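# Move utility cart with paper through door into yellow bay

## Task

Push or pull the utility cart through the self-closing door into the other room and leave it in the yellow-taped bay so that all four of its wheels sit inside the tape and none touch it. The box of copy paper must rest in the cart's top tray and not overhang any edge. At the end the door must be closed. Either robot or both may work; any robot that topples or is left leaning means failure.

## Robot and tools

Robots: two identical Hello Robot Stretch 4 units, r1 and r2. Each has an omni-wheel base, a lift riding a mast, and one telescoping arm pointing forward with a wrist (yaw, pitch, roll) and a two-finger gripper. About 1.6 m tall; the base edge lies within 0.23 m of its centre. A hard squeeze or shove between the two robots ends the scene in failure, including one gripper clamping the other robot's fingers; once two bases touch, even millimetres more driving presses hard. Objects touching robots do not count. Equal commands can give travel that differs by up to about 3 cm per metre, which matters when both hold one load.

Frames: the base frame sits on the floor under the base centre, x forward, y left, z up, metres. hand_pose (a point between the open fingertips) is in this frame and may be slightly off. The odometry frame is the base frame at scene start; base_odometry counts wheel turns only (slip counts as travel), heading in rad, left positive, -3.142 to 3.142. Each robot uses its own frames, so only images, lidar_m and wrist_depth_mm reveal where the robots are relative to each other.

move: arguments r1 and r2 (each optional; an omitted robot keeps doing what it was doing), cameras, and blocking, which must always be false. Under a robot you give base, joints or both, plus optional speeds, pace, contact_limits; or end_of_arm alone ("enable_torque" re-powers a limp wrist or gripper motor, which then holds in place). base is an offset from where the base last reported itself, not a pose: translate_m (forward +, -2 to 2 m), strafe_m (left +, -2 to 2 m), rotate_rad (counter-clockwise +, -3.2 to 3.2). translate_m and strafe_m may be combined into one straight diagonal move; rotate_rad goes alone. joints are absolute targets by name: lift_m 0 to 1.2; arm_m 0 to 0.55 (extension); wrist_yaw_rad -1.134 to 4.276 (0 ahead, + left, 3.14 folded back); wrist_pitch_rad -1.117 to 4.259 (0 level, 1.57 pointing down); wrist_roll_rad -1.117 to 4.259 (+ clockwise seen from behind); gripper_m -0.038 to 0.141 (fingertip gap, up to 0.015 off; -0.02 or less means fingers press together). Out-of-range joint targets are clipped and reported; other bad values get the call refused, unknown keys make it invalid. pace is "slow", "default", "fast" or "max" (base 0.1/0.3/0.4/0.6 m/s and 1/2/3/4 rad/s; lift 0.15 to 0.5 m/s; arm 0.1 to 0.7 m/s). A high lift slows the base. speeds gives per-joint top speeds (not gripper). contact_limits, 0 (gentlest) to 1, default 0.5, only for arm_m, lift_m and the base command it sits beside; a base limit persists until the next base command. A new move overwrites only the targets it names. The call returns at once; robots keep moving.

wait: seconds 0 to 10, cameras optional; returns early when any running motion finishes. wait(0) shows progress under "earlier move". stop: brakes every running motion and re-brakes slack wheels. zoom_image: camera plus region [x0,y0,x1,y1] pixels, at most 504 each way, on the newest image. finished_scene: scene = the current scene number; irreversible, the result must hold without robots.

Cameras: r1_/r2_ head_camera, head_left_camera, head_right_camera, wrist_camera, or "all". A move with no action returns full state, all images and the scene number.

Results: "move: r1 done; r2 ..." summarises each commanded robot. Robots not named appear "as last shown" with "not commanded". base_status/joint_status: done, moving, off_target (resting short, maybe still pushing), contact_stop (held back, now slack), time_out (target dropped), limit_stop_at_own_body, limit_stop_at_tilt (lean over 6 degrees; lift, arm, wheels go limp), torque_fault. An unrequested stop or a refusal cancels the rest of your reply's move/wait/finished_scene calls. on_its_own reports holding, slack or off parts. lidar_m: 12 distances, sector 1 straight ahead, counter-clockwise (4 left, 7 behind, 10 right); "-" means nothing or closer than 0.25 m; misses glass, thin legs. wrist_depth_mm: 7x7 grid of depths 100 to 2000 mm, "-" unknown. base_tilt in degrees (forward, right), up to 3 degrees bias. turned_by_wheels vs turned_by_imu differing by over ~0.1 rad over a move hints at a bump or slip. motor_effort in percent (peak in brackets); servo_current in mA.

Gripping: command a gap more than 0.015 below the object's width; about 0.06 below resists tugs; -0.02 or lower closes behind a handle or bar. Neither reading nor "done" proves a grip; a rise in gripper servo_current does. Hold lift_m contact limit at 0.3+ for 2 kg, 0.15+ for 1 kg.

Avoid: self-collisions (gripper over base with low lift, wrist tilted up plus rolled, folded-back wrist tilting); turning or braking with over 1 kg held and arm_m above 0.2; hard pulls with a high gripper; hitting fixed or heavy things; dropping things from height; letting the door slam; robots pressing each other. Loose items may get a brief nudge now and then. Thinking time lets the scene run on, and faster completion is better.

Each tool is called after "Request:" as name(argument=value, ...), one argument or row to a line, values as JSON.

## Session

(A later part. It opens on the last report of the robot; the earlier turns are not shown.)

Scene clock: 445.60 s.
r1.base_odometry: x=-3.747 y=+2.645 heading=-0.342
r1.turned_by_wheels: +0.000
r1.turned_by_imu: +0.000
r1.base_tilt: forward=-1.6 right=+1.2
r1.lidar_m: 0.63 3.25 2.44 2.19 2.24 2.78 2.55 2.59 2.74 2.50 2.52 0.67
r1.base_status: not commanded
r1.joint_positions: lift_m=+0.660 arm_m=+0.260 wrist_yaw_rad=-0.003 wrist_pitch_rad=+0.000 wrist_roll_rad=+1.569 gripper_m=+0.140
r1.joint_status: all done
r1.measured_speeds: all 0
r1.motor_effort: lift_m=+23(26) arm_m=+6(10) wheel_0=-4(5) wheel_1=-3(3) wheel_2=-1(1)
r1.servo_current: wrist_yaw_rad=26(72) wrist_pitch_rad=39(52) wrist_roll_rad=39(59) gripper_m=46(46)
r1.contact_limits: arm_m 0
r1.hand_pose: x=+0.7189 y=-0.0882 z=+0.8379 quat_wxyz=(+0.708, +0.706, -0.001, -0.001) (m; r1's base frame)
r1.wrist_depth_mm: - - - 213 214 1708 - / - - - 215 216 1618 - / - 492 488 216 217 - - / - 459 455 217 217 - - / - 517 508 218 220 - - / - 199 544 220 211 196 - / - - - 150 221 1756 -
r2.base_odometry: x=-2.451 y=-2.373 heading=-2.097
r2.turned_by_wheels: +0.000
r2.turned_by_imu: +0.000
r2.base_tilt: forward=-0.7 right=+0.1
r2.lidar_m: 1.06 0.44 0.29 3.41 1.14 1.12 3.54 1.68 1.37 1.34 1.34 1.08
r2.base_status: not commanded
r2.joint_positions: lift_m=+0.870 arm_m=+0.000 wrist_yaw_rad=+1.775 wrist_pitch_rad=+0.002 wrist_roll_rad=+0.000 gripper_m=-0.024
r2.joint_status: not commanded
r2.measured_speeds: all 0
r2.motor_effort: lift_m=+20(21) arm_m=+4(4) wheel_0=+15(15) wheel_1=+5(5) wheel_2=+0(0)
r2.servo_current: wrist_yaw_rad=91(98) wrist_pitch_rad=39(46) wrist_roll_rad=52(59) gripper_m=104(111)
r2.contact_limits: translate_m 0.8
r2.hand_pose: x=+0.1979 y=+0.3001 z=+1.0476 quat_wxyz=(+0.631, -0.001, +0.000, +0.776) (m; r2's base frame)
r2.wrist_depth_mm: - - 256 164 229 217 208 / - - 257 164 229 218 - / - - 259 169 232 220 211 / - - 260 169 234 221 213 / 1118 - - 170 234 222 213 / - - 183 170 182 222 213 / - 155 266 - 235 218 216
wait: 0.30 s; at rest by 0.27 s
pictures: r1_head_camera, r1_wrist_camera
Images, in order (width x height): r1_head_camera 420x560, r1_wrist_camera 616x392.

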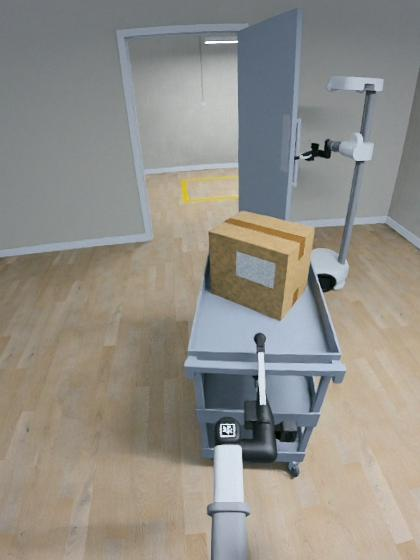

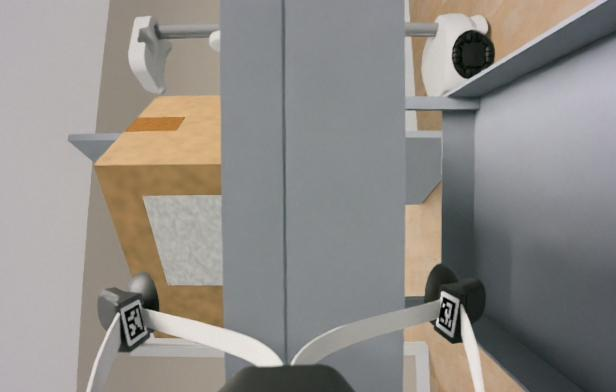

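Request:
move(
  blocking=false,
  r1={"joints":{"arm_m":0.05}},
)

Request:
wait(
  seconds=2,
)

Request:
move(
  blocking=false,
  r1={"joints":{"lift_m":1.08,"wrist_pitch_rad":1.57,"gripper_m":0.14},"pace":"fast"},
)

Request:
wait(
  seconds=1.2,
)

Request:
wait(
  seconds=3,
)

Request:
wait(
  seconds=0.3,
  cameras=["r1_head_camera","r1_wrist_camera"],
)

Request:
zoom_image(
  camera="r1_head_camera",
  region=[150, 250, 370, 500],
)

Scene clock: 465.33 s.
move: r1 moving
r1.base_odometry: x=-3.747 y=+2.645 heading=-0.342
r1.turned_by_wheels: +0.000
r1.turned_by_imu: +0.000
r1.base_tilt: forward=-1.6 right=+1.3
r1.lidar_m: 0.64 3.24 2.40 2.21 2.22 2.79 2.56 2.62 2.74 2.48 2.54 0.66
r1.base_status: not commanded
r1.joint_positions: lift_m=+0.660 arm_m=+0.209 wrist_yaw_rad=-0.003 wrist_pitch_rad=+0.000 wrist_roll_rad=+1.569 gripper_m=+0.140
r1.joint_status: arm_m moving
r1.measured_speeds: translate_m=+0.000 strafe_m=+0.000 rotate_rad=+0.000 lift_m=+0.000 arm_m=-0.195 wrist_yaw_rad=+0.000 wrist_pitch_rad=+0.000 wrist_roll_rad=+0.000
r1.motor_effort: lift_m=+24(24) arm_m=-2(7) wheel_0=-4(4) wheel_1=-2(3) wheel_2=-1(1)
r1.servo_current: wrist_yaw_rad=65(65) wrist_pitch_rad=46(46) wrist_roll_rad=46(59) gripper_m=39(46)
r1.hand_pose: x=+0.6685 y=-0.0882 z=+0.8378 quat_wxyz=(+0.708, +0.706, -0.001, -0.001) (m; r1's base frame)
r1.wrist_depth_mm: - - - 251 1708 1708 - / - - - 253 1756 - - / - 549 521 255 256 - - / - 504 504 258 - - - / - - 559 260 262 - - / - 210 200 263 210 195 - / - - - 143 - 1983 -
r2: as last shown
r2.lidar_m: 1.06 0.47 0.29 3.40 1.13 1.11 3.53 1.71 1.37 1.34 1.32 1.08
r2.motor_effort: lift_m=+20(20) arm_m=+4(4) wheel_0=+14(15) wheel_1=+5(5) wheel_2=+0(0)
r2.servo_current: wrist_yaw_rad=91(104) wrist_pitch_rad=39(39) wrist_roll_rad=33(59) gripper_m=111(111)
r2.contact_limits: translate_m 0.8
r2.wrist_depth_mm: - - 256 164 229 216 208 / - - 258 164 229 217 - / - - 259 169 231 220 211 / - - 260 169 232 221 212 / 1138 - - 169 234 222 213 / - - 183 170 181 222 213 / - 155 267 - 235 219 215
pictures: none

Scene clock: 466.57 s.
earlier move: r1 done
r1.base_odometry: x=-3.747 y=+2.645 heading=-0.342
r1.turned_by_wheels: +0.000
r1.turned_by_imu: +0.000
r1.base_tilt: forward=-1.6 right=+1.2
r1.lidar_m: 0.63 3.27 2.41 2.21 2.21 2.80 2.53 2.59 2.73 2.49 2.53 0.67
r1.base_status: not commanded
r1.joint_positions: lift_m=+0.660 arm_m=+0.050 wrist_yaw_rad=-0.003 wrist_pitch_rad=+0.000 wrist_roll_rad=+1.569 gripper_m=+0.140
r1.joint_status: all done
r1.measured_speeds: all 0
r1.motor_effort: lift_m=+23(24) arm_m=-5(7) wheel_0=-4(5) wheel_1=-3(3) wheel_2=-1(1)
r1.servo_current: wrist_yaw_rad=46(72) wrist_pitch_rad=39(46) wrist_roll_rad=65(65) gripper_m=39(46)
r1.hand_pose: x=+0.5092 y=-0.0882 z=+0.8378 quat_wxyz=(+0.708, +0.706, -0.001, -0.001) (m; r1's base frame)
r1.wrist_depth_mm: - - - 427 - 1336 1138 / - - - 421 - 585 - / - - 768 421 - - - / - - 661 424 - - - / - - 723 368 - - - / - 210 778 370 210 194 - / - - - 142 - 1863 -
r2.base_odometry: x=-2.451 y=-2.373 heading=-2.097
r2.turned_by_wheels: +0.000
r2.turned_by_imu: +0.000
r2.base_tilt: forward=-0.7 right=+0.0
r2.lidar_m: 1.06 0.45 0.28 3.39 1.14 1.11 3.55 1.69 1.37 1.34 1.34 1.08
r2.base_status: not commanded
r2.joint_positions: lift_m=+0.870 arm_m=+0.000 wrist_yaw_rad=+1.775 wrist_pitch_rad=+0.002 wrist_roll_rad=+0.000 gripper_m=-0.024
r2.joint_status: not commanded
r2.measured_speeds: all 0
r2.motor_effort: lift_m=+20(20) arm_m=+4(4) wheel_0=+14(15) wheel_1=+5(5) wheel_2=+0(1)
r2.servo_current: wrist_yaw_rad=85(104) wrist_pitch_rad=33(46) wrist_roll_rad=46(59) gripper_m=104(111)
r2.contact_limits: translate_m 0.8
r2.hand_pose: x=+0.1979 y=+0.3001 z=+1.0476 quat_wxyz=(+0.631, -0.001, +0.000, +0.776) (m; r2's base frame)
r2.wrist_depth_mm: - - 257 165 229 216 209 / - - 258 165 231 218 - / - - 259 169 232 220 211 / - - 260 169 233 220 212 / 1118 - - 169 234 222 213 / - - 182 169 182 223 214 / - 155 266 - 234 219 215
wait: 1.23 of 2 s (r1 has come to rest)
pictures: none

Scene clock: 467.07 s.
move: r1 moving
r1.base_odometry: x=-3.747 y=+2.645 heading=-0.342
r1.turned_by_wheels: +0.000
r1.turned_by_imu: +0.000
r1.base_tilt: forward=-1.6 right=+1.3
r1.lidar_m: 0.61 3.25 2.43 2.22 2.22 2.77 2.57 2.60 2.76 2.50 2.53 0.65
r1.base_status: not commanded
r1.joint_positions: lift_m=+0.723 arm_m=+0.050 wrist_yaw_rad=-0.003 wrist_pitch_rad=+0.637 wrist_roll_rad=+1.569 gripper_m=+0.140
r1.joint_status: lift_m moving; wrist_pitch_rad moving; the others done
r1.measured_speeds: translate_m=+0.000 strafe_m=+0.000 rotate_rad=+0.000 lift_m=+0.243 arm_m=+0.000 wrist_yaw_rad=+0.000 wrist_pitch_rad=+1.818 wrist_roll_rad=+0.000
r1.motor_effort: lift_m=+26(28) arm_m=-5(5) wheel_0=-3(4) wheel_1=-3(3) wheel_2=-1(1)
r1.servo_current: wrist_yaw_rad=39(59) wrist_pitch_rad=72(85) wrist_roll_rad=52(65) gripper_m=39(52)
r1.hand_pose: x=+0.4526 y=-0.0880 z=+0.7293 quat_wxyz=(+0.672, +0.671, +0.221, -0.222) (m; r1's base frame)
r1.wrist_depth_mm: 327 - - 1499 1138 891 750 / - 433 699 559 1078 866 768 / 317 - - 569 - 820 759 / 319 - - 569 - 854 768 / 317 413 - 580 - 842 768 / 597 196 180 549 191 195 759 / - 410 - 143 1042 904 759
r2: as last shown
r2.lidar_m: 1.07 0.44 0.29 3.39 1.16 1.11 3.56 1.68 1.35 1.33 1.34 1.07
r2.motor_effort: lift_m=+20(20) arm_m=+4(4) wheel_0=+14(15) wheel_1=+4(5) wheel_2=+0(1)
r2.servo_current: wrist_yaw_rad=98(98) wrist_pitch_rad=33(46) wrist_roll_rad=39(59) gripper_m=104(111)
r2.contact_limits: translate_m 0.8
r2.wrist_depth_mm: - - 257 163 229 216 208 / - - 258 165 230 219 - / - - 259 169 231 220 211 / - - 260 169 233 220 212 / 1138 - - 169 235 221 213 / - - 183 169 182 224 214 / - 154 266 - 234 219 215
pictures: none

Scene clock: 468.27 s.
earlier move: r1 moving
r1.base_odometry: x=-3.747 y=+2.645 heading=-0.342
r1.turned_by_wheels: +0.000
r1.turned_by_imu: +0.000
r1.base_tilt: forward=-1.6 right=+1.3
r1.lidar_m: 0.60 3.26 2.43 2.22 2.20 2.79 2.53 2.61 2.73 2.50 2.52 0.69
r1.base_status: not commanded
r1.joint_positions: lift_m=+1.074 arm_m=+0.050 wrist_yaw_rad=-0.003 wrist_pitch_rad=+1.568 wrist_roll_rad=+1.569 gripper_m=+0.140
r1.joint_status: lift_m moving; wrist_pitch_rad moving; the others done
r1.measured_speeds: translate_m=+0.000 strafe_m=+0.000 rotate_rad=+0.000 lift_m=+0.082 arm_m=+0.000 wrist_yaw_rad=+0.000 wrist_pitch_rad=+0.000 wrist_roll_rad=+0.000
r1.motor_effort: lift_m=+24(29) arm_m=-5(5) wheel_0=-4(5) wheel_1=-3(3) wheel_2=-1(1)
r1.servo_current: wrist_yaw_rad=59(65) wrist_pitch_rad=46(85) wrist_roll_rad=39(65) gripper_m=39(52)
r1.hand_pose: x=+0.2216 y=-0.0874 z=+0.9639 quat_wxyz=(+0.501, +0.501, +0.499, -0.499) (m; r1's base frame)
r1.wrist_depth_mm: 1160 1182 1182 1182 1160 1160 1182 / 1182 1160 1160 1182 1182 1160 1182 / 691 1160 1160 1160 1182 1160 1182 / 683 1160 1182 1182 960 1182 1205 / 683 1182 1182 1182 960 1182 1182 / 683 198 1182 1182 976 196 1160 / 1138 1182 1182 144 1160 1205 1182
r2.base_odometry: x=-2.451 y=-2.373 heading=-2.097
r2.turned_by_wheels: +0.000
r2.turned_by_imu: +0.000
r2.base_tilt: forward=-0.7 right=+0.0
r2.lidar_m: 1.03 0.46 0.29 3.38 1.15 1.11 3.51 1.70 1.36 1.35 1.34 1.07
r2.base_status: not commanded
r2.joint_positions: lift_m=+0.870 arm_m=+0.000 wrist_yaw_rad=+1.775 wrist_pitch_rad=+0.002 wrist_roll_rad=+0.000 gripper_m=-0.024
r2.joint_status: not commanded
r2.measured_speeds: all 0
r2.motor_effort: lift_m=+20(21) arm_m=+4(4) wheel_0=+14(15) wheel_1=+5(5) wheel_2=+0(1)
r2.servo_current: wrist_yaw_rad=91(98) wrist_pitch_rad=46(46) wrist_roll_rad=65(65) gripper_m=98(111)
r2.contact_limits: translate_m 0.8
r2.hand_pose: x=+0.1979 y=+0.3001 z=+1.0476 quat_wxyz=(+0.631, -0.001, +0.000, +0.776) (m; r2's base frame)
r2.wrist_depth_mm: - - 256 164 229 216 209 / - - 258 165 230 218 - / - - 259 169 231 220 211 / - - 260 170 233 221 212 / 1118 - - 169 235 220 213 / - - 182 169 181 221 214 / - 155 266 - 235 218 215
wait: 1.20 s; no rest
pictures: none

Scene clock: 468.70 s.
earlier move: r1 done
r1.base_odometry: x=-3.747 y=+2.645 heading=-0.342
r1.turned_by_wheels: +0.000
r1.turned_by_imu: +0.000
r1.base_tilt: forward=-1.6 right=+1.3
r1.lidar_m: 0.64 3.27 2.42 2.21 2.22 2.79 2.53 2.60 2.76 2.50 2.52 0.67
r1.base_status: not commanded
r1.joint_positions: lift_m=+1.080 arm_m=+0.050 wrist_yaw_rad=-0.003 wrist_pitch_rad=+1.568 wrist_roll_rad=+1.569 gripper_m=+0.140
r1.joint_status: all done
r1.measured_speeds: all 0
r1.motor_effort: lift_m=+25(29) arm_m=-5(5) wheel_0=-4(5) wheel_1=-3(3) wheel_2=-1(1)
r1.servo_current: wrist_yaw_rad=33(78) wrist_pitch_rad=39(85) wrist_roll_rad=52(65) gripper_m=46(52)
r1.hand_pose: x=+0.2216 y=-0.0874 z=+0.9694 quat_wxyz=(+0.501, +0.501, +0.499, -0.499) (m; r1's base frame)
r1.wrist_depth_mm: 1182 1182 1182 1205 1205 1205 1160 / 1205 1182 1182 1138 1182 1182 1182 / 691 1205 1182 1205 1182 1205 1182 / 683 1205 1160 1182 976 1182 1182 / 683 1182 1182 1182 976 1182 1205 / 691 197 1205 1182 946 196 1205 / 1182 1160 1160 143 1160 1182 1205
r2.base_odometry: x=-2.451 y=-2.373 heading=-2.097
r2.turned_by_wheels: +0.000
r2.turned_by_imu: +0.000
r2.base_tilt: forward=-0.7 right=+0.1
r2.lidar_m: 1.05 0.49 0.29 3.40 1.16 1.13 3.55 1.69 1.35 1.35 1.32 1.07
r2.base_status: not commanded
r2.joint_positions: lift_m=+0.870 arm_m=+0.000 wrist_yaw_rad=+1.775 wrist_pitch_rad=+0.002 wrist_roll_rad=+0.000 gripper_m=-0.024
r2.joint_status: not commanded
r2.measured_speeds: all 0
r2.motor_effort: lift_m=+20(21) arm_m=+4(4) wheel_0=+15(15) wheel_1=+5(5) wheel_2=+0(1)
r2.servo_current: wrist_yaw_rad=78(98) wrist_pitch_rad=46(46) wrist_roll_rad=46(65) gripper_m=111(111)
r2.contact_limits: translate_m 0.8
r2.hand_pose: x=+0.1979 y=+0.3001 z=+1.0476 quat_wxyz=(+0.631, -0.001, +0.000, +0.776) (m; r2's base frame)
r2.wrist_depth_mm: - - 256 164 229 216 208 / - - 257 165 229 217 - / - - 258 169 230 220 211 / - - 260 169 233 220 213 / 1138 - - 169 234 221 213 / - - 183 169 182 223 214 / - 155 266 - 235 219 215
wait: 0.43 of 3 s (r1 has come to rest)
pictures: none

Scene clock: 469.00 s.
r1.base_odometry: x=-3.747 y=+2.645 heading=-0.342
r1.turned_by_wheels: +0.000
r1.turned_by_imu: +0.000
r1.base_tilt: forward=-1.6 right=+1.3
r1.lidar_m: 0.64 3.28 2.39 2.21 2.22 2.80 2.56 2.61 2.76 2.52 2.53 0.68
r1.base_status: not commanded
r1.joint_positions: lift_m=+1.080 arm_m=+0.050 wrist_yaw_rad=-0.003 wrist_pitch_rad=+1.568 wrist_roll_rad=+1.569 gripper_m=+0.140
r1.joint_status: all done
r1.measured_speeds: all 0
r1.motor_effort: lift_m=+25(29) arm_m=-5(5) wheel_0=-4(5) wheel_1=-2(3) wheel_2=-1(1)
r1.servo_current: wrist_yaw_rad=52(78) wrist_pitch_rad=33(85) wrist_roll_rad=65(65) gripper_m=39(52)
r1.hand_pose: x=+0.2216 y=-0.0874 z=+0.9694 quat_wxyz=(+0.501, +0.501, +0.499, -0.499) (m; r1's base frame)
r1.wrist_depth_mm: 1182 1182 1160 1182 1182 1182 1182 / 1205 1205 1160 1205 1182 1205 1182 / 676 1160 1182 1205 1182 1205 1160 / 683 1160 1182 1182 976 1160 1229 / 683 1160 1205 1182 976 1182 1205 / 676 197 1182 1138 991 197 1182 / 1160 1182 1182 143 1182 1182 1205
r2.base_odometry: x=-2.451 y=-2.373 heading=-2.097
r2.turned_by_wheels: +0.000
r2.turned_by_imu: +0.000
r2.base_tilt: forward=-0.7 right=+0.0
r2.lidar_m: 1.06 0.46 0.30 3.39 1.16 1.09 3.55 1.69 1.38 1.35 1.33 1.08
r2.base_status: not commanded
r2.joint_positions: lift_m=+0.870 arm_m=+0.000 wrist_yaw_rad=+1.775 wrist_pitch_rad=+0.002 wrist_roll_rad=+0.000 gripper_m=-0.024
r2.joint_status: not commanded
r2.measured_speeds: all 0
r2.motor_effort: lift_m=+20(21) arm_m=+4(4) wheel_0=+14(15) wheel_1=+4(5) wheel_2=+0(1)
r2.servo_current: wrist_yaw_rad=91(98) wrist_pitch_rad=39(46) wrist_roll_rad=52(65) gripper_m=104(111)
r2.contact_limits: translate_m 0.8
r2.hand_pose: x=+0.1979 y=+0.3001 z=+1.0476 quat_wxyz=(+0.631, -0.001, +0.000, +0.776) (m; r2's base frame)
r2.wrist_depth_mm: - - 256 164 229 216 208 / - - 258 164 229 219 - / - - 258 169 231 219 211 / - - 260 169 232 220 213 / 1118 - - 169 233 221 213 / - - 182 169 182 223 214 / - 155 267 - 234 218 215
wait: 0.30 s; at rest by 0.27 s
pictures: r1_head_camera, r1_wrist_camera
Images, in order (width x height): r1_head_camera 420x560, r1_wrist_camera 616x392.

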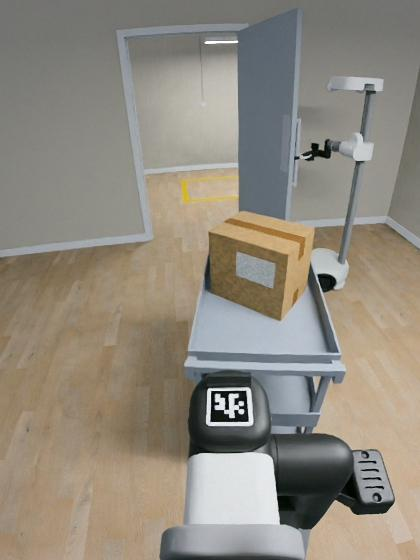

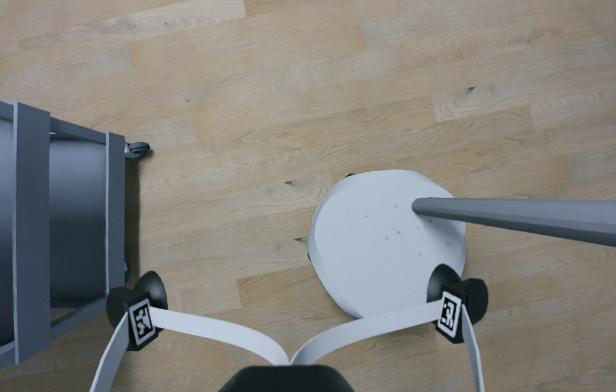

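Scaled by 2.016 from the camera's 420x560 image, which has a finer 600x800 frame.

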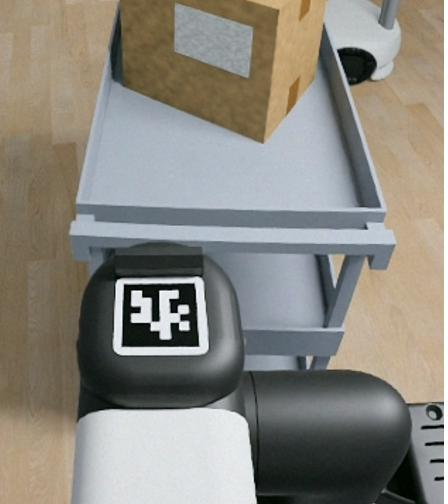

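Request:
move(
  blocking=false,
  r1={"base":{"translate_m":0.28},"joints":{"arm_m":0.28}},
)

Request:
wait(
  seconds=1.7,
)

Request:
wait(
  seconds=2,
)

Request:
wait(
  seconds=0.3,
  cameras=["r1_head_camera","r1_wrist_camera"],
)

Scene clock: 475.90 s.
move: r1 moving
r1.base_odometry: x=-3.718 y=+2.635 heading=-0.342
r1.turned_by_wheels: +0.000
r1.turned_by_imu: +0.000
r1.base_tilt: forward=-1.6 right=+1.3
r1.lidar_m: 0.60 3.22 2.43 2.22 2.22 2.80 2.59 2.61 2.73 2.50 2.54 0.62
r1.base_status: translate_m moving
r1.joint_positions: lift_m=+1.080 arm_m=+0.101 wrist_yaw_rad=-0.003 wrist_pitch_rad=+1.568 wrist_roll_rad=+1.569 gripper_m=+0.140
r1.joint_status: arm_m moving
r1.measured_speeds: translate_m=+0.120 strafe_m=-0.001 rotate_rad=+0.001 lift_m=+0.000 arm_m=+0.194 wrist_yaw_rad=+0.000 wrist_pitch_rad=+0.000 wrist_roll_rad=+0.000
r1.motor_effort: lift_m=+25(25) arm_m=+4(6) wheel_0=+6(7) wheel_1=+4(8) wheel_2=-7(10)
r1.servo_current: wrist_yaw_rad=52(59) wrist_pitch_rad=39(52) wrist_roll_rad=46(59) gripper_m=46(46)
r1.hand_pose: x=+0.2720 y=-0.0874 z=+0.9694 quat_wxyz=(+0.501, +0.501, +0.499, -0.499) (m; r1's base frame)
r1.wrist_depth_mm: 1160 1205 1205 1182 1160 1182 1205 / 1160 1160 1205 1182 1182 1182 1182 / 683 1182 1182 1205 1182 1205 1205 / 676 1182 1182 1182 991 1205 1205 / 654 1025 1205 1182 976 1182 1182 / 676 193 1182 1182 976 196 1182 / 1182 1182 1182 144 1182 1182 1182
r2: as last shown
r2.lidar_m: 1.07 0.46 0.29 3.41 1.14 1.13 3.54 1.69 1.37 1.33 1.34 1.08
r2.motor_effort: lift_m=+20(20) arm_m=+4(4) wheel_0=+14(15) wheel_1=+5(5) wheel_2=+0(0)
r2.servo_current: wrist_yaw_rad=85(91) wrist_pitch_rad=39(46) wrist_roll_rad=39(52) gripper_m=98(111)
r2.contact_limits: translate_m 0.8
r2.wrist_depth_mm: - - 256 164 228 216 208 / - - 257 165 229 219 - / - - 260 169 231 220 211 / - - 260 169 232 220 212 / 1138 - - 169 235 221 214 / - - 183 169 181 222 214 / - 155 266 - 235 219 214
pictures: none

Scene clock: 477.60 s.
earlier move: r1 moving
r1.base_odometry: x=-3.484 y=+2.551 heading=-0.342
r1.turned_by_wheels: +0.000
r1.turned_by_imu: +0.000
r1.base_tilt: forward=-1.6 right=+1.2
r1.lidar_m: 0.35 0.39 2.45 2.25 2.29 2.84 2.83 2.88 2.71 2.46 2.50 0.38
r1.base_status: translate_m moving
r1.joint_positions: lift_m=+1.080 arm_m=+0.280 wrist_yaw_rad=-0.002 wrist_pitch_rad=+1.568 wrist_roll_rad=+1.569 gripper_m=+0.140
r1.joint_status: all done
r1.measured_speeds: all 0
r1.motor_effort: lift_m=+25(25) arm_m=+5(8) wheel_0=+5(9) wheel_1=+2(8) wheel_2=+1(10)
r1.servo_current: wrist_yaw_rad=52(65) wrist_pitch_rad=39(52) wrist_roll_rad=46(72) gripper_m=39(52)
r1.hand_pose: x=+0.4514 y=-0.0874 z=+0.9694 quat_wxyz=(+0.501, +0.501, +0.499, -0.499) (m; r1's base frame)
r1.wrist_depth_mm: 397 394 397 397 1205 1182 1160 / 399 397 394 397 1182 1182 1182 / 314 394 394 397 1182 1182 1182 / 351 397 394 397 1182 976 1182 / 394 397 397 397 976 976 1160 / 397 210 394 399 191 196 1160 / 394 397 394 144 1182 1205 1182
r2.base_odometry: x=-2.451 y=-2.373 heading=-2.097
r2.turned_by_wheels: +0.000
r2.turned_by_imu: +0.000
r2.base_tilt: forward=-0.7 right=+0.0
r2.lidar_m: 1.05 0.46 0.29 3.39 1.16 1.13 3.54 1.70 1.37 1.34 1.30 1.07
r2.base_status: not commanded
r2.joint_positions: lift_m=+0.870 arm_m=+0.000 wrist_yaw_rad=+1.775 wrist_pitch_rad=+0.002 wrist_roll_rad=+0.000 gripper_m=-0.024
r2.joint_status: not commanded
r2.measured_speeds: all 0
r2.motor_effort: lift_m=+20(21) arm_m=+4(4) wheel_0=+14(15) wheel_1=+5(5) wheel_2=+0(0)
r2.servo_current: wrist_yaw_rad=91(98) wrist_pitch_rad=33(46) wrist_roll_rad=46(65) gripper_m=104(111)
r2.contact_limits: translate_m 0.8
r2.hand_pose: x=+0.1979 y=+0.3001 z=+1.0476 quat_wxyz=(+0.631, -0.001, +0.000, +0.776) (m; r2's base frame)
r2.wrist_depth_mm: - - 257 164 228 216 209 / - - 257 165 229 218 - / - - 260 169 232 219 210 / 1430 - 262 169 234 220 212 / 1118 - - 169 235 223 213 / - - 182 170 181 222 214 / - 155 265 - 236 219 215
wait: 1.70 s; no rest
pictures: none

Scene clock: 477.80 s.
earlier move: r1 done
r1.base_odometry: x=-3.484 y=+2.551 heading=-0.342
r1.turned_by_wheels: +0.000
r1.turned_by_imu: +0.000
r1.base_tilt: forward=-1.6 right=+1.2
r1.lidar_m: 0.37 0.39 2.45 2.25 2.28 2.85 2.85 2.87 2.66 2.47 2.49 0.36
r1.base_status: done
r1.joint_positions: lift_m=+1.080 arm_m=+0.280 wrist_yaw_rad=-0.002 wrist_pitch_rad=+1.568 wrist_roll_rad=+1.569 gripper_m=+0.140
r1.joint_status: all done
r1.measured_speeds: all 0
r1.motor_effort: lift_m=+25(25) arm_m=+5(8) wheel_0=+3(9) wheel_1=+2(8) wheel_2=+0(10)
r1.servo_current: wrist_yaw_rad=65(65) wrist_pitch_rad=46(52) wrist_roll_rad=46(72) gripper_m=33(52)
r1.hand_pose: x=+0.4514 y=-0.0874 z=+0.9694 quat_wxyz=(+0.501, +0.501, +0.499, -0.499) (m; r1's base frame)
r1.wrist_depth_mm: 399 397 394 394 1160 1182 1182 / 397 394 397 397 1160 1182 1182 / 312 397 397 397 1205 1160 1182 / 349 397 397 397 1182 960 1182 / 397 397 397 397 960 976 1205 / 397 209 397 397 192 196 1205 / 394 397 397 144 1205 1182 1205
r2.base_odometry: x=-2.451 y=-2.373 heading=-2.097
r2.turned_by_wheels: +0.000
r2.turned_by_imu: +0.000
r2.base_tilt: forward=-0.7 right=+0.1
r2.lidar_m: 1.05 0.45 0.29 3.40 1.17 1.13 3.51 1.69 1.37 1.34 1.33 1.06
r2.base_status: not commanded
r2.joint_positions: lift_m=+0.870 arm_m=+0.000 wrist_yaw_rad=+1.775 wrist_pitch_rad=+0.002 wrist_roll_rad=+0.000 gripper_m=-0.024
r2.joint_status: not commanded
r2.measured_speeds: all 0
r2.motor_effort: lift_m=+20(21) arm_m=+4(4) wheel_0=+14(15) wheel_1=+5(5) wheel_2=+0(0)
r2.servo_current: wrist_yaw_rad=85(98) wrist_pitch_rad=33(46) wrist_roll_rad=46(65) gripper_m=111(111)
r2.contact_limits: translate_m 0.8
r2.hand_pose: x=+0.1979 y=+0.3001 z=+1.0476 quat_wxyz=(+0.631, -0.001, +0.000, +0.776) (m; r2's base frame)
r2.wrist_depth_mm: - - 256 164 229 216 208 / - - 258 165 230 218 - / - - 260 168 232 220 211 / 1464 - 262 169 232 220 212 / 1138 - - 169 234 222 213 / - - 183 169 182 223 213 / - 155 266 - 235 218 215
wait: 0.20 of 2 s (r1 has come to rest)
pictures: none

Scene clock: 478.10 s.
r1.base_odometry: x=-3.484 y=+2.551 heading=-0.342
r1.turned_by_wheels: +0.000
r1.turned_by_imu: +0.000
r1.base_tilt: forward=-1.6 right=+1.3
r1.lidar_m: 0.35 0.41 2.48 2.25 2.30 2.85 2.84 2.88 2.70 2.46 2.48 0.38
r1.base_status: done
r1.joint_positions: lift_m=+1.080 arm_m=+0.280 wrist_yaw_rad=-0.002 wrist_pitch_rad=+1.568 wrist_roll_rad=+1.569 gripper_m=+0.140
r1.joint_status: all done
r1.measured_speeds: all 0
r1.motor_effort: lift_m=+25(25) arm_m=+5(8) wheel_0=+3(9) wheel_1=+2(8) wheel_2=+0(10)
r1.servo_current: wrist_yaw_rad=46(65) wrist_pitch_rad=39(52) wrist_roll_rad=52(72) gripper_m=39(52)
r1.hand_pose: x=+0.4514 y=-0.0874 z=+0.9694 quat_wxyz=(+0.501, +0.501, +0.499, -0.499) (m; r1's base frame)
r1.wrist_depth_mm: 392 399 392 397 1205 1182 1205 / 399 397 397 397 1182 1182 1182 / 314 397 397 397 1160 1205 1182 / 349 397 397 397 1182 960 1182 / 394 399 394 397 976 976 1182 / 394 208 397 397 191 196 1182 / 397 397 394 144 1160 1205 1205
r2.base_odometry: x=-2.451 y=-2.373 heading=-2.097
r2.turned_by_wheels: +0.000
r2.turned_by_imu: +0.000
r2.base_tilt: forward=-0.7 right=+0.1
r2.lidar_m: 1.05 0.48 0.28 3.37 1.17 1.14 3.58 1.70 1.36 1.35 1.36 1.07
r2.base_status: not commanded
r2.joint_positions: lift_m=+0.870 arm_m=+0.000 wrist_yaw_rad=+1.775 wrist_pitch_rad=+0.002 wrist_roll_rad=+0.000 gripper_m=-0.024
r2.joint_status: not commanded
r2.measured_speeds: all 0
r2.motor_effort: lift_m=+20(21) arm_m=+4(4) wheel_0=+15(15) wheel_1=+5(5) wheel_2=+0(0)
r2.servo_current: wrist_yaw_rad=78(98) wrist_pitch_rad=39(46) wrist_roll_rad=52(65) gripper_m=104(111)
r2.contact_limits: translate_m 0.8
r2.hand_pose: x=+0.1979 y=+0.3001 z=+1.0476 quat_wxyz=(+0.631, -0.001, +0.000, +0.776) (m; r2's base frame)
r2.wrist_depth_mm: - - 256 164 229 216 208 / - - 258 164 229 217 - / - - 260 169 232 219 211 / 1430 - 262 169 234 220 212 / 1138 - - 169 235 221 213 / - - 183 169 181 222 213 / - 154 266 - 235 218 214
wait: 0.30 s; at rest by 0.27 s
pictures: r1_head_camera, r1_wrist_camera
Images, in order (width x height): r1_head_camera 420x560, r1_wrist_camera 616x392.

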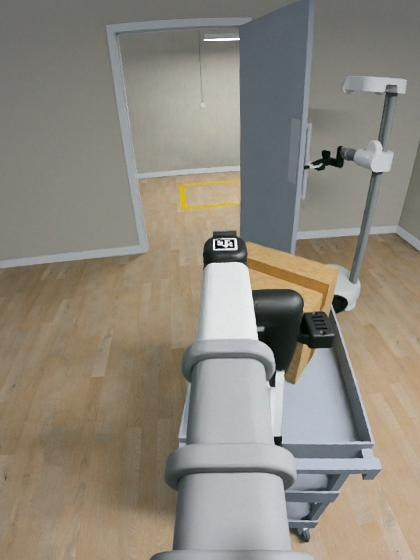

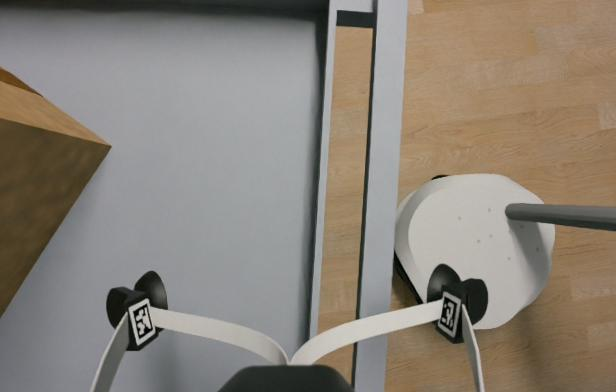

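Request:
move(
  blocking=false,
  r1={"joints":{"arm_m":0.23}},
)

Request:
wait(
  seconds=1.5,
)

Request:
move(
  blocking=false,
  r1={"joints":{"lift_m":0.94},"contact_limits":{"lift_m":0.2},"pace":"slow"},
)

Request:
wait(
  seconds=3,
)

Request:
wait(
  seconds=0.3,
  cameras=["r1_wrist_camera"],
)

Scene clock: 486.90 s.
move: r1 moving
r1.base_odometry: x=-3.484 y=+2.551 heading=-0.342
r1.turned_by_wheels: +0.000
r1.turned_by_imu: +0.000
r1.base_tilt: forward=-1.6 right=+1.3
r1.lidar_m: 0.35 0.41 2.45 2.24 2.28 2.86 2.84 2.87 2.69 2.45 2.49 0.35
r1.base_status: not commanded
r1.joint_positions: lift_m=+1.080 arm_m=+0.238 wrist_yaw_rad=-0.002 wrist_pitch_rad=+1.568 wrist_roll_rad=+1.569 gripper_m=+0.140
r1.joint_status: arm_m moving
r1.measured_speeds: translate_m=+0.000 strafe_m=+0.000 rotate_rad=+0.000 lift_m=+0.000 arm_m=-0.088 wrist_yaw_rad=+0.000 wrist_pitch_rad=+0.000 wrist_roll_rad=+0.000
r1.motor_effort: lift_m=+25(25) arm_m=-4(7) wheel_0=+3(3) wheel_1=+2(2) wheel_2=+0(0)
r1.servo_current: wrist_yaw_rad=59(72) wrist_pitch_rad=39(46) wrist_roll_rad=52(59) gripper_m=39(46)
r1.hand_pose: x=+0.4100 y=-0.0874 z=+0.9694 quat_wxyz=(+0.501, +0.501, +0.499, -0.499) (m; r1's base frame)
r1.wrist_depth_mm: 394 394 397 394 1182 1182 1182 / 394 394 397 1182 1182 1205 1182 / 389 394 397 647 1205 1205 1160 / 397 397 397 418 1160 976 1205 / 397 397 394 1008 976 976 1182 / 397 210 394 1182 991 196 1182 / 394 394 397 143 1182 1205 1205
r2: as last shown
r2.lidar_m: 1.06 0.45 0.27 3.39 1.15 1.15 3.59 1.69 1.37 1.34 1.36 1.06
r2.motor_effort: lift_m=+20(20) arm_m=+4(4) wheel_0=+15(15) wheel_1=+5(5) wheel_2=+0(0)
r2.servo_current: wrist_yaw_rad=85(98) wrist_pitch_rad=39(46) wrist_roll_rad=52(59) gripper_m=104(104)
r2.contact_limits: translate_m 0.8
r2.wrist_depth_mm: - - 257 164 229 216 208 / - - 258 165 229 218 - / - - 259 169 231 220 211 / - - 262 169 232 220 213 / 1138 - - 169 234 221 213 / - - 183 170 182 223 213 / - 154 265 - 234 219 215
pictures: none

Scene clock: 487.40 s.
earlier move: r1 done
r1.base_odometry: x=-3.484 y=+2.551 heading=-0.342
r1.turned_by_wheels: +0.000
r1.turned_by_imu: +0.000
r1.base_tilt: forward=-1.6 right=+1.3
r1.lidar_m: 0.36 0.42 2.46 2.25 2.29 2.87 2.84 2.86 2.73 2.43 2.49 0.38
r1.base_status: not commanded
r1.joint_positions: lift_m=+1.080 arm_m=+0.230 wrist_yaw_rad=-0.002 wrist_pitch_rad=+1.568 wrist_roll_rad=+1.569 gripper_m=+0.140
r1.joint_status: all done
r1.measured_speeds: all 0
r1.motor_effort: lift_m=+24(25) arm_m=-5(7) wheel_0=+3(4) wheel_1=+2(2) wheel_2=+0(0)
r1.servo_current: wrist_yaw_rad=59(72) wrist_pitch_rad=33(46) wrist_roll_rad=59(59) gripper_m=46(46)
r1.hand_pose: x=+0.4016 y=-0.0874 z=+0.9694 quat_wxyz=(+0.501, +0.501, +0.499, -0.499) (m; r1's base frame)
r1.wrist_depth_mm: 394 394 397 - 1182 1160 1160 / 394 397 394 647 1182 1205 1205 / 397 397 394 647 1182 1182 1160 / 394 397 397 1182 1025 976 1182 / 394 394 394 1205 991 960 1205 / 394 211 399 1160 960 196 1205 / 397 397 397 144 1229 1160 1182
r2.base_odometry: x=-2.451 y=-2.373 heading=-2.097
r2.turned_by_wheels: +0.000
r2.turned_by_imu: +0.000
r2.base_tilt: forward=-0.7 right=+0.1
r2.lidar_m: 1.04 0.45 0.28 3.40 1.15 1.12 3.55 1.73 1.34 1.35 1.35 1.08
r2.base_status: not commanded
r2.joint_positions: lift_m=+0.870 arm_m=+0.000 wrist_yaw_rad=+1.775 wrist_pitch_rad=+0.002 wrist_roll_rad=+0.000 gripper_m=-0.024
r2.joint_status: not commanded
r2.measured_speeds: all 0
r2.motor_effort: lift_m=+20(21) arm_m=+4(4) wheel_0=+14(15) wheel_1=+4(5) wheel_2=+0(1)
r2.servo_current: wrist_yaw_rad=91(98) wrist_pitch_rad=39(52) wrist_roll_rad=46(59) gripper_m=98(111)
r2.contact_limits: translate_m 0.8
r2.hand_pose: x=+0.1979 y=+0.3001 z=+1.0476 quat_wxyz=(+0.631, -0.001, +0.000, +0.776) (m; r2's base frame)
r2.wrist_depth_mm: - - 257 164 229 216 209 / - - 258 165 229 218 - / - - 258 169 231 220 211 / - - 260 169 233 220 212 / 1138 - - 169 233 221 213 / - - 183 169 181 222 214 / - 155 266 - 235 219 215
wait: 0.50 of 1.5 s (r1 has come to rest)
pictures: none

Scene clock: 487.90 s.
move: r1 moving
r1.base_odometry: x=-3.484 y=+2.551 heading=-0.342
r1.turned_by_wheels: +0.000
r1.turned_by_imu: +0.000
r1.base_tilt: forward=-1.6 right=+1.3
r1.lidar_m: 0.35 0.41 2.46 2.25 2.29 2.84 2.83 2.87 2.69 2.44 2.49 0.38
r1.base_status: not commanded
r1.joint_positions: lift_m=+1.055 arm_m=+0.230 wrist_yaw_rad=-0.002 wrist_pitch_rad=+1.568 wrist_roll_rad=+1.569 gripper_m=+0.140
r1.joint_status: lift_m moving
r1.measured_speeds: translate_m=+0.000 strafe_m=+0.000 rotate_rad=+0.000 lift_m=-0.097 arm_m=+0.000 wrist_yaw_rad=+0.000 wrist_pitch_rad=+0.000 wrist_roll_rad=+0.000
r1.motor_effort: lift_m=+11(22) arm_m=-5(5) wheel_0=+4(4) wheel_1=+2(2) wheel_2=+0(0)
r1.servo_current: wrist_yaw_rad=59(59) wrist_pitch_rad=39(52) wrist_roll_rad=39(59) gripper_m=33(46)
r1.contact_limits: lift_m 0.2
r1.hand_pose: x=+0.4016 y=-0.0874 z=+0.9451 quat_wxyz=(+0.501, +0.501, +0.499, -0.499) (m; r1's base frame)
r1.wrist_depth_mm: 373 377 373 - 1182 1182 1160 / 373 375 375 - 1138 1182 1138 / 373 375 377 647 1182 1138 1160 / 377 375 377 1138 1025 960 1160 / 375 375 375 1160 960 946 1160 / 375 210 377 - 960 196 1160 / 375 375 375 143 1160 1182 1182
r2: as last shown
r2.lidar_m: 1.05 0.44 0.31 3.39 1.17 1.13 3.59 1.70 1.36 1.35 1.32 1.07
r2.motor_effort: lift_m=+20(20) arm_m=+4(4) wheel_0=+14(15) wheel_1=+5(5) wheel_2=+0(0)
r2.servo_current: wrist_yaw_rad=91(98) wrist_pitch_rad=39(46) wrist_roll_rad=46(52) gripper_m=104(111)
r2.contact_limits: translate_m 0.8
r2.wrist_depth_mm: - - 257 164 228 216 208 / - - 257 165 230 219 - / - - 259 168 232 220 211 / - - 262 169 232 220 213 / 1138 - - 169 234 222 213 / - - 182 169 182 223 214 / - 155 266 - 235 219 215
pictures: none

Scene clock: 489.37 s.
earlier move: r1 done
r1.base_odometry: x=-3.484 y=+2.551 heading=-0.342
r1.turned_by_wheels: +0.000
r1.turned_by_imu: +0.000
r1.base_tilt: forward=-1.5 right=+1.3
r1.lidar_m: 0.37 0.38 2.45 2.25 2.28 2.88 2.82 2.90 2.68 2.48 2.50 0.40
r1.base_status: not commanded
r1.joint_positions: lift_m=+0.941 arm_m=+0.230 wrist_yaw_rad=-0.002 wrist_pitch_rad=+1.568 wrist_roll_rad=+1.569 gripper_m=+0.140
r1.joint_status: all done
r1.measured_speeds: all 0
r1.motor_effort: lift_m=+12(22) arm_m=-5(5) wheel_0=+3(4) wheel_1=+2(2) wheel_2=+0(0)
r1.servo_current: wrist_yaw_rad=59(72) wrist_pitch_rad=39(52) wrist_roll_rad=46(59) gripper_m=46(52)
r1.contact_limits: lift_m 0.2
r1.hand_pose: x=+0.4016 y=-0.0874 z=+0.8304 quat_wxyz=(+0.501, +0.501, +0.499, -0.499) (m; r1's base frame)
r1.wrist_depth_mm: 257 257 257 1042 1060 1042 1060 / 255 257 257 1042 1025 1042 1060 / 258 257 255 - 1060 1025 1042 / 257 256 258 - 891 820 842 / 257 258 258 - 831 842 842 / 257 209 216 - 211 196 1042 / 257 258 257 136 1042 1060 1042
r2.base_odometry: x=-2.451 y=-2.373 heading=-2.097
r2.turned_by_wheels: +0.000
r2.turned_by_imu: +0.000
r2.base_tilt: forward=-0.7 right=+0.1
r2.lidar_m: 1.05 0.45 0.30 3.39 1.15 1.13 3.55 1.72 1.37 1.34 1.35 1.08
r2.base_status: not commanded
r2.joint_positions: lift_m=+0.870 arm_m=+0.000 wrist_yaw_rad=+1.775 wrist_pitch_rad=+0.002 wrist_roll_rad=+0.000 gripper_m=-0.024
r2.joint_status: not commanded
r2.measured_speeds: all 0
r2.motor_effort: lift_m=+20(21) arm_m=+4(4) wheel_0=+14(15) wheel_1=+5(5) wheel_2=+0(0)
r2.servo_current: wrist_yaw_rad=91(104) wrist_pitch_rad=39(46) wrist_roll_rad=52(59) gripper_m=104(117)
r2.contact_limits: translate_m 0.8
r2.hand_pose: x=+0.1979 y=+0.3001 z=+1.0476 quat_wxyz=(+0.631, -0.001, +0.000, +0.776) (m; r2's base frame)
r2.wrist_depth_mm: - - 256 164 228 216 209 / - - 257 164 230 218 - / - - 259 169 231 220 211 / 1499 - 260 169 233 220 212 / 1138 - - 169 235 222 213 / - - 183 169 181 223 215 / - 155 266 - 235 218 215
wait: 1.47 of 3 s (r1 has come to rest)
pictures: none

Scene clock: 489.67 s.
r1.base_odometry: x=-3.484 y=+2.551 heading=-0.342
r1.turned_by_wheels: +0.000
r1.turned_by_imu: +0.000
r1.base_tilt: forward=-1.6 right=+1.3
r1.lidar_m: 0.36 0.42 2.46 2.24 2.26 2.88 2.85 2.88 2.72 2.44 2.50 0.39
r1.base_status: not commanded
r1.joint_positions: lift_m=+0.941 arm_m=+0.230 wrist_yaw_rad=-0.002 wrist_pitch_rad=+1.568 wrist_roll_rad=+1.569 gripper_m=+0.140
r1.joint_status: all done
r1.measured_speeds: all 0
r1.motor_effort: lift_m=+12(22) arm_m=-5(5) wheel_0=+3(4) wheel_1=+2(2) wheel_2=+0(0)
r1.servo_current: wrist_yaw_rad=52(72) wrist_pitch_rad=39(52) wrist_roll_rad=52(59) gripper_m=39(52)
r1.contact_limits: lift_m 0.2
r1.hand_pose: x=+0.4016 y=-0.0874 z=+0.8304 quat_wxyz=(+0.501, +0.501, +0.499, -0.499) (m; r1's base frame)
r1.wrist_depth_mm: 257 258 258 1042 1042 1060 1078 / 256 258 256 1060 1042 1060 1042 / 256 258 253 - 1042 1042 1060 / 257 258 257 - 891 842 831 / 258 257 257 - 831 831 831 / 257 209 216 - 212 196 1060 / 256 258 258 136 1060 1042 1042
r2.base_odometry: x=-2.451 y=-2.373 heading=-2.097
r2.turned_by_wheels: +0.000
r2.turned_by_imu: +0.000
r2.base_tilt: forward=-0.7 right=+0.0
r2.lidar_m: 1.05 0.46 0.30 3.40 1.17 1.12 3.55 1.68 1.37 1.34 1.31 1.09
r2.base_status: not commanded
r2.joint_positions: lift_m=+0.870 arm_m=+0.000 wrist_yaw_rad=+1.775 wrist_pitch_rad=+0.002 wrist_roll_rad=+0.000 gripper_m=-0.024
r2.joint_status: not commanded
r2.measured_speeds: all 0
r2.motor_effort: lift_m=+20(21) arm_m=+4(4) wheel_0=+15(15) wheel_1=+4(5) wheel_2=+0(0)
r2.servo_current: wrist_yaw_rad=91(104) wrist_pitch_rad=46(46) wrist_roll_rad=59(59) gripper_m=104(117)
r2.contact_limits: translate_m 0.8
r2.hand_pose: x=+0.1979 y=+0.3001 z=+1.0476 quat_wxyz=(+0.631, -0.001, +0.000, +0.776) (m; r2's base frame)
r2.wrist_depth_mm: - - 256 165 229 216 208 / - - 257 165 230 218 - / - - 258 169 231 220 211 / 1537 - 260 169 233 220 213 / 1138 - - 169 234 221 213 / - - 183 170 181 223 213 / - 154 266 - 235 218 214
wait: 0.30 s; at rest by 0.27 s
pictures: r1_wrist_camera
Images, in order (width x height): r1_wrist_camera 616x392.

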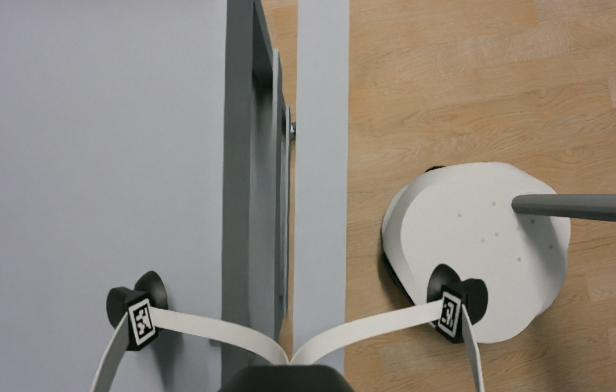

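Request:
move(
  blocking=false,
  r1={"joints":{"lift_m":0.908},"contact_limits":{"lift_m":0.2},"pace":"slow"},
)

Request:
wait(
  seconds=1.5,
)

Request:
move(
  blocking=false,
  r1={"joints":{"gripper_m":0.005}},
)

Request:
wait(
  seconds=3,
)

Request:
wait(
  seconds=0.3,
  cameras=["r1_wrist_camera","r1_head_camera"],
)

Scene clock: 498.07 s.
move: r1 moving
r1.base_odometry: x=-3.484 y=+2.551 heading=-0.342
r1.turned_by_wheels: +0.000
r1.turned_by_imu: +0.000
r1.base_tilt: forward=-1.6 right=+1.3
r1.lidar_m: 0.35 0.40 2.47 2.26 2.28 2.87 2.83 2.85 2.67 2.43 2.50 0.40
r1.base_status: not commanded
r1.joint_positions: lift_m=+0.917 arm_m=+0.230 wrist_yaw_rad=-0.002 wrist_pitch_rad=+1.568 wrist_roll_rad=+1.569 gripper_m=+0.140
r1.joint_status: lift_m moving
r1.measured_speeds: translate_m=+0.000 strafe_m=+0.000 rotate_rad=+0.000 lift_m=-0.062 arm_m=+0.000 wrist_yaw_rad=+0.008 wrist_pitch_rad=+0.000 wrist_roll_rad=+0.000
r1.motor_effort: lift_m=+12(13) arm_m=-5(5) wheel_0=+3(4) wheel_1=+2(2) wheel_2=+0(0)
r1.servo_current: wrist_yaw_rad=52(65) wrist_pitch_rad=46(52) wrist_roll_rad=65(65) gripper_m=46(52)
r1.contact_limits: lift_m 0.2
r1.hand_pose: x=+0.4016 y=-0.0874 z=+0.8073 quat_wxyz=(+0.501, +0.501, +0.499, -0.499) (m; r1's base frame)
r1.wrist_depth_mm: 236 237 237 1025 1025 1008 1025 / 236 236 237 820 1008 1008 1025 / 236 237 236 820 1042 1025 1025 / 236 236 237 1025 831 820 1025 / 238 237 238 - 820 809 820 / 237 206 228 - 193 201 820 / 237 236 194 139 1008 1042 1025
r2: as last shown
r2.lidar_m: 1.06 0.45 0.29 3.40 1.15 1.14 3.55 1.71 1.33 1.34 1.33 1.06
r2.motor_effort: lift_m=+20(20) arm_m=+4(4) wheel_0=+14(15) wheel_1=+5(5) wheel_2=+0(0)
r2.servo_current: wrist_yaw_rad=85(98) wrist_pitch_rad=39(39) wrist_roll_rad=52(59) gripper_m=104(111)
r2.contact_limits: translate_m 0.8
r2.wrist_depth_mm: - - 255 164 229 216 208 / - - 258 164 230 219 - / - - 258 169 231 220 211 / 1537 - 260 169 233 220 212 / 1118 - - 169 235 221 214 / - - 183 169 182 224 214 / - 154 266 - 235 219 215
pictures: none

Scene clock: 498.63 s.
earlier move: r1 done
r1.base_odometry: x=-3.484 y=+2.551 heading=-0.342
r1.turned_by_wheels: +0.000
r1.turned_by_imu: +0.000
r1.base_tilt: forward=-1.6 right=+1.3
r1.lidar_m: 0.35 0.39 2.46 2.25 2.29 2.85 2.84 2.85 2.73 2.47 2.48 0.39
r1.base_status: not commanded
r1.joint_positions: lift_m=+0.909 arm_m=+0.230 wrist_yaw_rad=-0.002 wrist_pitch_rad=+1.568 wrist_roll_rad=+1.569 gripper_m=+0.140
r1.joint_status: all done
r1.measured_speeds: all 0
r1.motor_effort: lift_m=+3(13) arm_m=-2(5) wheel_0=+3(4) wheel_1=+2(2) wheel_2=+0(0)
r1.servo_current: wrist_yaw_rad=46(65) wrist_pitch_rad=52(52) wrist_roll_rad=65(65) gripper_m=39(52)
r1.contact_limits: lift_m 0.2
r1.hand_pose: x=+0.4015 y=-0.0874 z=+0.7992 quat_wxyz=(+0.501, +0.501, +0.499, -0.499) (m; r1's base frame)
r1.wrist_depth_mm: 234 232 231 1008 1008 991 991 / 233 233 216 - 1008 1025 1008 / 232 232 187 - 1008 1025 1025 / 233 232 224 - 854 798 842 / 234 232 231 1008 809 809 809 / 234 202 199 - 210 195 798 / 232 232 163 144 1025 1025 1042
r2.base_odometry: x=-2.451 y=-2.373 heading=-2.097
r2.turned_by_wheels: +0.000
r2.turned_by_imu: +0.000
r2.base_tilt: forward=-0.7 right=+0.0
r2.lidar_m: 1.06 0.46 0.30 3.38 1.15 1.13 3.55 1.70 1.36 1.35 1.33 1.07
r2.base_status: not commanded
r2.joint_positions: lift_m=+0.870 arm_m=+0.000 wrist_yaw_rad=+1.775 wrist_pitch_rad=+0.002 wrist_roll_rad=+0.000 gripper_m=-0.024
r2.joint_status: not commanded
r2.measured_speeds: all 0
r2.motor_effort: lift_m=+21(21) arm_m=+4(4) wheel_0=+15(15) wheel_1=+5(5) wheel_2=+0(0)
r2.servo_current: wrist_yaw_rad=85(98) wrist_pitch_rad=39(46) wrist_roll_rad=46(59) gripper_m=98(111)
r2.contact_limits: translate_m 0.8
r2.hand_pose: x=+0.1979 y=+0.3001 z=+1.0476 quat_wxyz=(+0.631, -0.001, +0.000, +0.776) (m; r2's base frame)
r2.wrist_depth_mm: - - 256 164 228 216 209 / - - 258 164 229 218 - / - - 259 169 232 219 211 / 1499 - 262 169 232 220 212 / 1138 - - 170 235 221 213 / - - 183 170 181 223 214 / - 155 266 - 236 220 215
wait: 0.57 of 1.5 s (r1 has come to rest)
pictures: none

Scene clock: 499.13 s.
move: r1 moving
r1.base_odometry: x=-3.484 y=+2.551 heading=-0.342
r1.turned_by_wheels: +0.000
r1.turned_by_imu: +0.000
r1.base_tilt: forward=-1.6 right=+1.2
r1.lidar_m: 0.38 0.40 2.46 2.25 2.28 2.87 2.83 2.89 2.70 2.43 2.51 0.40
r1.base_status: not commanded
r1.joint_positions: lift_m=+0.909 arm_m=+0.230 wrist_yaw_rad=-0.002 wrist_pitch_rad=+1.568 wrist_roll_rad=+1.569 gripper_m=+0.129
r1.joint_status: gripper_m moving
r1.measured_speeds: all 0
r1.motor_effort: lift_m=+2(3) arm_m=-1(2) wheel_0=+3(4) wheel_1=+2(2) wheel_2=+0(0)
r1.servo_current: wrist_yaw_rad=59(59) wrist_pitch_rad=39(46) wrist_roll_rad=39(59) gripper_m=91(91)
r1.contact_limits: lift_m 0.2
r1.hand_pose: x=+0.4015 y=-0.0874 z=+0.7992 quat_wxyz=(+0.501, +0.501, +0.499, -0.499) (m; r1's base frame)
r1.wrist_depth_mm: 233 233 232 1008 1042 1008 1008 / 233 231 215 - 1025 1008 1008 / 233 232 187 - 1008 1025 1008 / 232 233 224 - 854 809 842 / 233 233 231 554 809 788 798 / 234 203 198 - 210 196 809 / 234 232 161 143 1025 1025 1025
r2: as last shown
r2.lidar_m: 1.05 0.48 0.30 3.37 1.16 1.11 3.56 1.71 1.36 1.33 1.36 1.08
r2.motor_effort: lift_m=+20(21) arm_m=+4(4) wheel_0=+14(15) wheel_1=+4(5) wheel_2=+0(0)
r2.servo_current: wrist_yaw_rad=98(98) wrist_pitch_rad=39(46) wrist_roll_rad=52(52) gripper_m=111(111)
r2.contact_limits: translate_m 0.8
r2.wrist_depth_mm: - - 255 164 229 216 208 / - - 257 164 230 219 - / - - 260 169 232 220 211 / 1537 - 259 168 233 220 212 / 1138 - - 169 235 221 213 / - - 182 170 182 223 213 / - 155 266 - 235 219 216
pictures: none

Scene clock: 500.90 s.
earlier move: r1 done
r1.base_odometry: x=-3.484 y=+2.551 heading=-0.342
r1.turned_by_wheels: +0.000
r1.turned_by_imu: +0.000
r1.base_tilt: forward=-1.6 right=+1.3
r1.lidar_m: 0.37 0.40 2.46 2.24 2.28 2.84 2.83 2.86 2.69 2.47 2.49 0.37
r1.base_status: not commanded
r1.joint_positions: lift_m=+0.909 arm_m=+0.230 wrist_yaw_rad=-0.002 wrist_pitch_rad=+1.560 wrist_roll_rad=+1.569 gripper_m=+0.006
r1.joint_status: all done
r1.measured_speeds: all 0
r1.motor_effort: lift_m=+8(8) arm_m=+2(2) wheel_0=+3(4) wheel_1=+2(2) wheel_2=+0(0)
r1.servo_current: wrist_yaw_rad=52(72) wrist_pitch_rad=65(65) wrist_roll_rad=52(65) gripper_m=72(182)
r1.contact_limits: lift_m 0.2
r1.hand_pose: x=+0.4040 y=-0.0874 z=+0.7987 quat_wxyz=(+0.503, +0.503, +0.497, -0.497) (m; r1's base frame)
r1.wrist_depth_mm: 231 232 229 1025 1008 991 1008 / 231 231 229 - 1008 1008 991 / 230 231 230 798 1008 1025 1008 / 231 231 230 788 842 798 798 / 231 230 229 798 798 798 788 / 232 230 180 809 179 798 798 / 230 163 208 1025 991 148 1008
r2.base_odometry: x=-2.451 y=-2.373 heading=-2.097
r2.turned_by_wheels: +0.000
r2.turned_by_imu: +0.000
r2.base_tilt: forward=-0.7 right=+0.0
r2.lidar_m: 1.03 0.44 0.30 3.40 1.16 1.11 3.56 1.69 1.36 1.33 1.34 1.05
r2.base_status: not commanded
r2.joint_positions: lift_m=+0.870 arm_m=+0.000 wrist_yaw_rad=+1.775 wrist_pitch_rad=+0.002 wrist_roll_rad=+0.000 gripper_m=-0.024
r2.joint_status: not commanded
r2.measured_speeds: all 0
r2.motor_effort: lift_m=+20(21) arm_m=+4(4) wheel_0=+15(15) wheel_1=+4(5) wheel_2=+0(0)
r2.servo_current: wrist_yaw_rad=85(104) wrist_pitch_rad=39(46) wrist_roll_rad=46(59) gripper_m=98(111)
r2.contact_limits: translate_m 0.8
r2.hand_pose: x=+0.1979 y=+0.3001 z=+1.0476 quat_wxyz=(+0.631, -0.001, +0.000, +0.776) (m; r2's base frame)
r2.wrist_depth_mm: - - 257 164 229 216 208 / - - 257 165 230 218 - / - - 259 168 231 220 211 / 1537 - 260 169 233 220 212 / 1138 - - 169 235 221 213 / - - 182 170 181 222 213 / - 155 266 - 235 218 216
wait: 1.77 of 3 s (r1 has come to rest)
pictures: none

Scene clock: 501.20 s.
r1.base_odometry: x=-3.484 y=+2.551 heading=-0.342
r1.turned_by_wheels: +0.000
r1.turned_by_imu: +0.000
r1.base_tilt: forward=-1.6 right=+1.3
r1.lidar_m: 0.36 0.39 2.46 2.25 2.29 2.87 2.83 2.87 2.71 2.46 2.49 0.37
r1.base_status: not commanded
r1.joint_positions: lift_m=+0.909 arm_m=+0.230 wrist_yaw_rad=-0.002 wrist_pitch_rad=+1.560 wrist_roll_rad=+1.569 gripper_m=+0.006
r1.joint_status: all done
r1.measured_speeds: all 0
r1.motor_effort: lift_m=+8(8) arm_m=+3(2) wheel_0=+3(4) wheel_1=+2(2) wheel_2=+0(0)
r1.servo_current: wrist_yaw_rad=72(72) wrist_pitch_rad=59(65) wrist_roll_rad=46(65) gripper_m=78(182)
r1.contact_limits: lift_m 0.2
r1.hand_pose: x=+0.4040 y=-0.0874 z=+0.7987 quat_wxyz=(+0.503, +0.503, +0.497, -0.497) (m; r1's base frame)
r1.wrist_depth_mm: 231 232 230 991 1025 1008 1008 / 231 231 230 - 1008 1008 991 / 230 232 230 798 1008 1025 1008 / 231 230 229 798 842 798 788 / 232 230 230 798 809 798 788 / 232 231 180 809 179 798 798 / 232 163 208 1025 1025 148 1008
r2.base_odometry: x=-2.451 y=-2.373 heading=-2.097
r2.turned_by_wheels: +0.000
r2.turned_by_imu: +0.000
r2.base_tilt: forward=-0.7 right=+0.0
r2.lidar_m: 1.06 0.46 0.30 3.41 1.17 1.10 3.58 1.71 1.34 1.35 1.34 1.08
r2.base_status: not commanded
r2.joint_positions: lift_m=+0.870 arm_m=+0.000 wrist_yaw_rad=+1.775 wrist_pitch_rad=+0.002 wrist_roll_rad=+0.000 gripper_m=-0.024
r2.joint_status: not commanded
r2.measured_speeds: all 0
r2.motor_effort: lift_m=+20(21) arm_m=+4(4) wheel_0=+15(15) wheel_1=+5(5) wheel_2=+0(0)
r2.servo_current: wrist_yaw_rad=98(104) wrist_pitch_rad=39(46) wrist_roll_rad=52(59) gripper_m=111(111)
r2.contact_limits: translate_m 0.8
r2.hand_pose: x=+0.1979 y=+0.3001 z=+1.0476 quat_wxyz=(+0.631, -0.001, +0.000, +0.776) (m; r2's base frame)
r2.wrist_depth_mm: - - 256 164 229 216 208 / - - 257 164 230 217 - / - - 258 169 231 219 211 / 1537 - 262 169 232 220 212 / 1138 - - 169 234 221 213 / - - 183 170 182 222 214 / - 155 266 - 235 219 215
wait: 0.30 s; at rest by 0.27 s
pictures: r1_head_camera, r1_wrist_camera
Images, in order (width x height): r1_head_camera 420x560, r1_wrist_camera 616x392.

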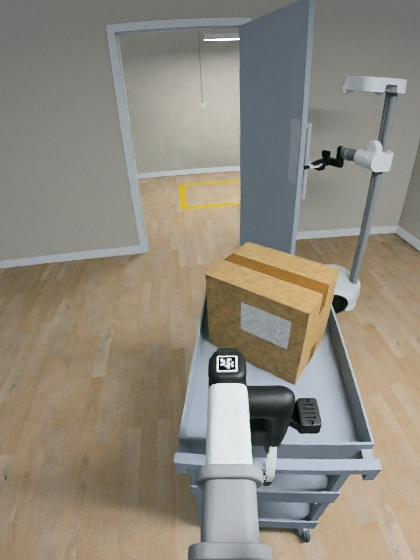

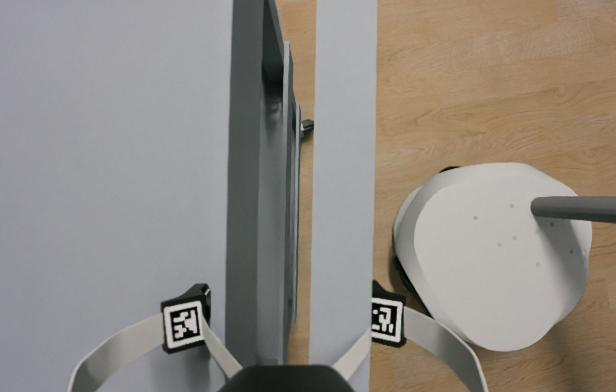

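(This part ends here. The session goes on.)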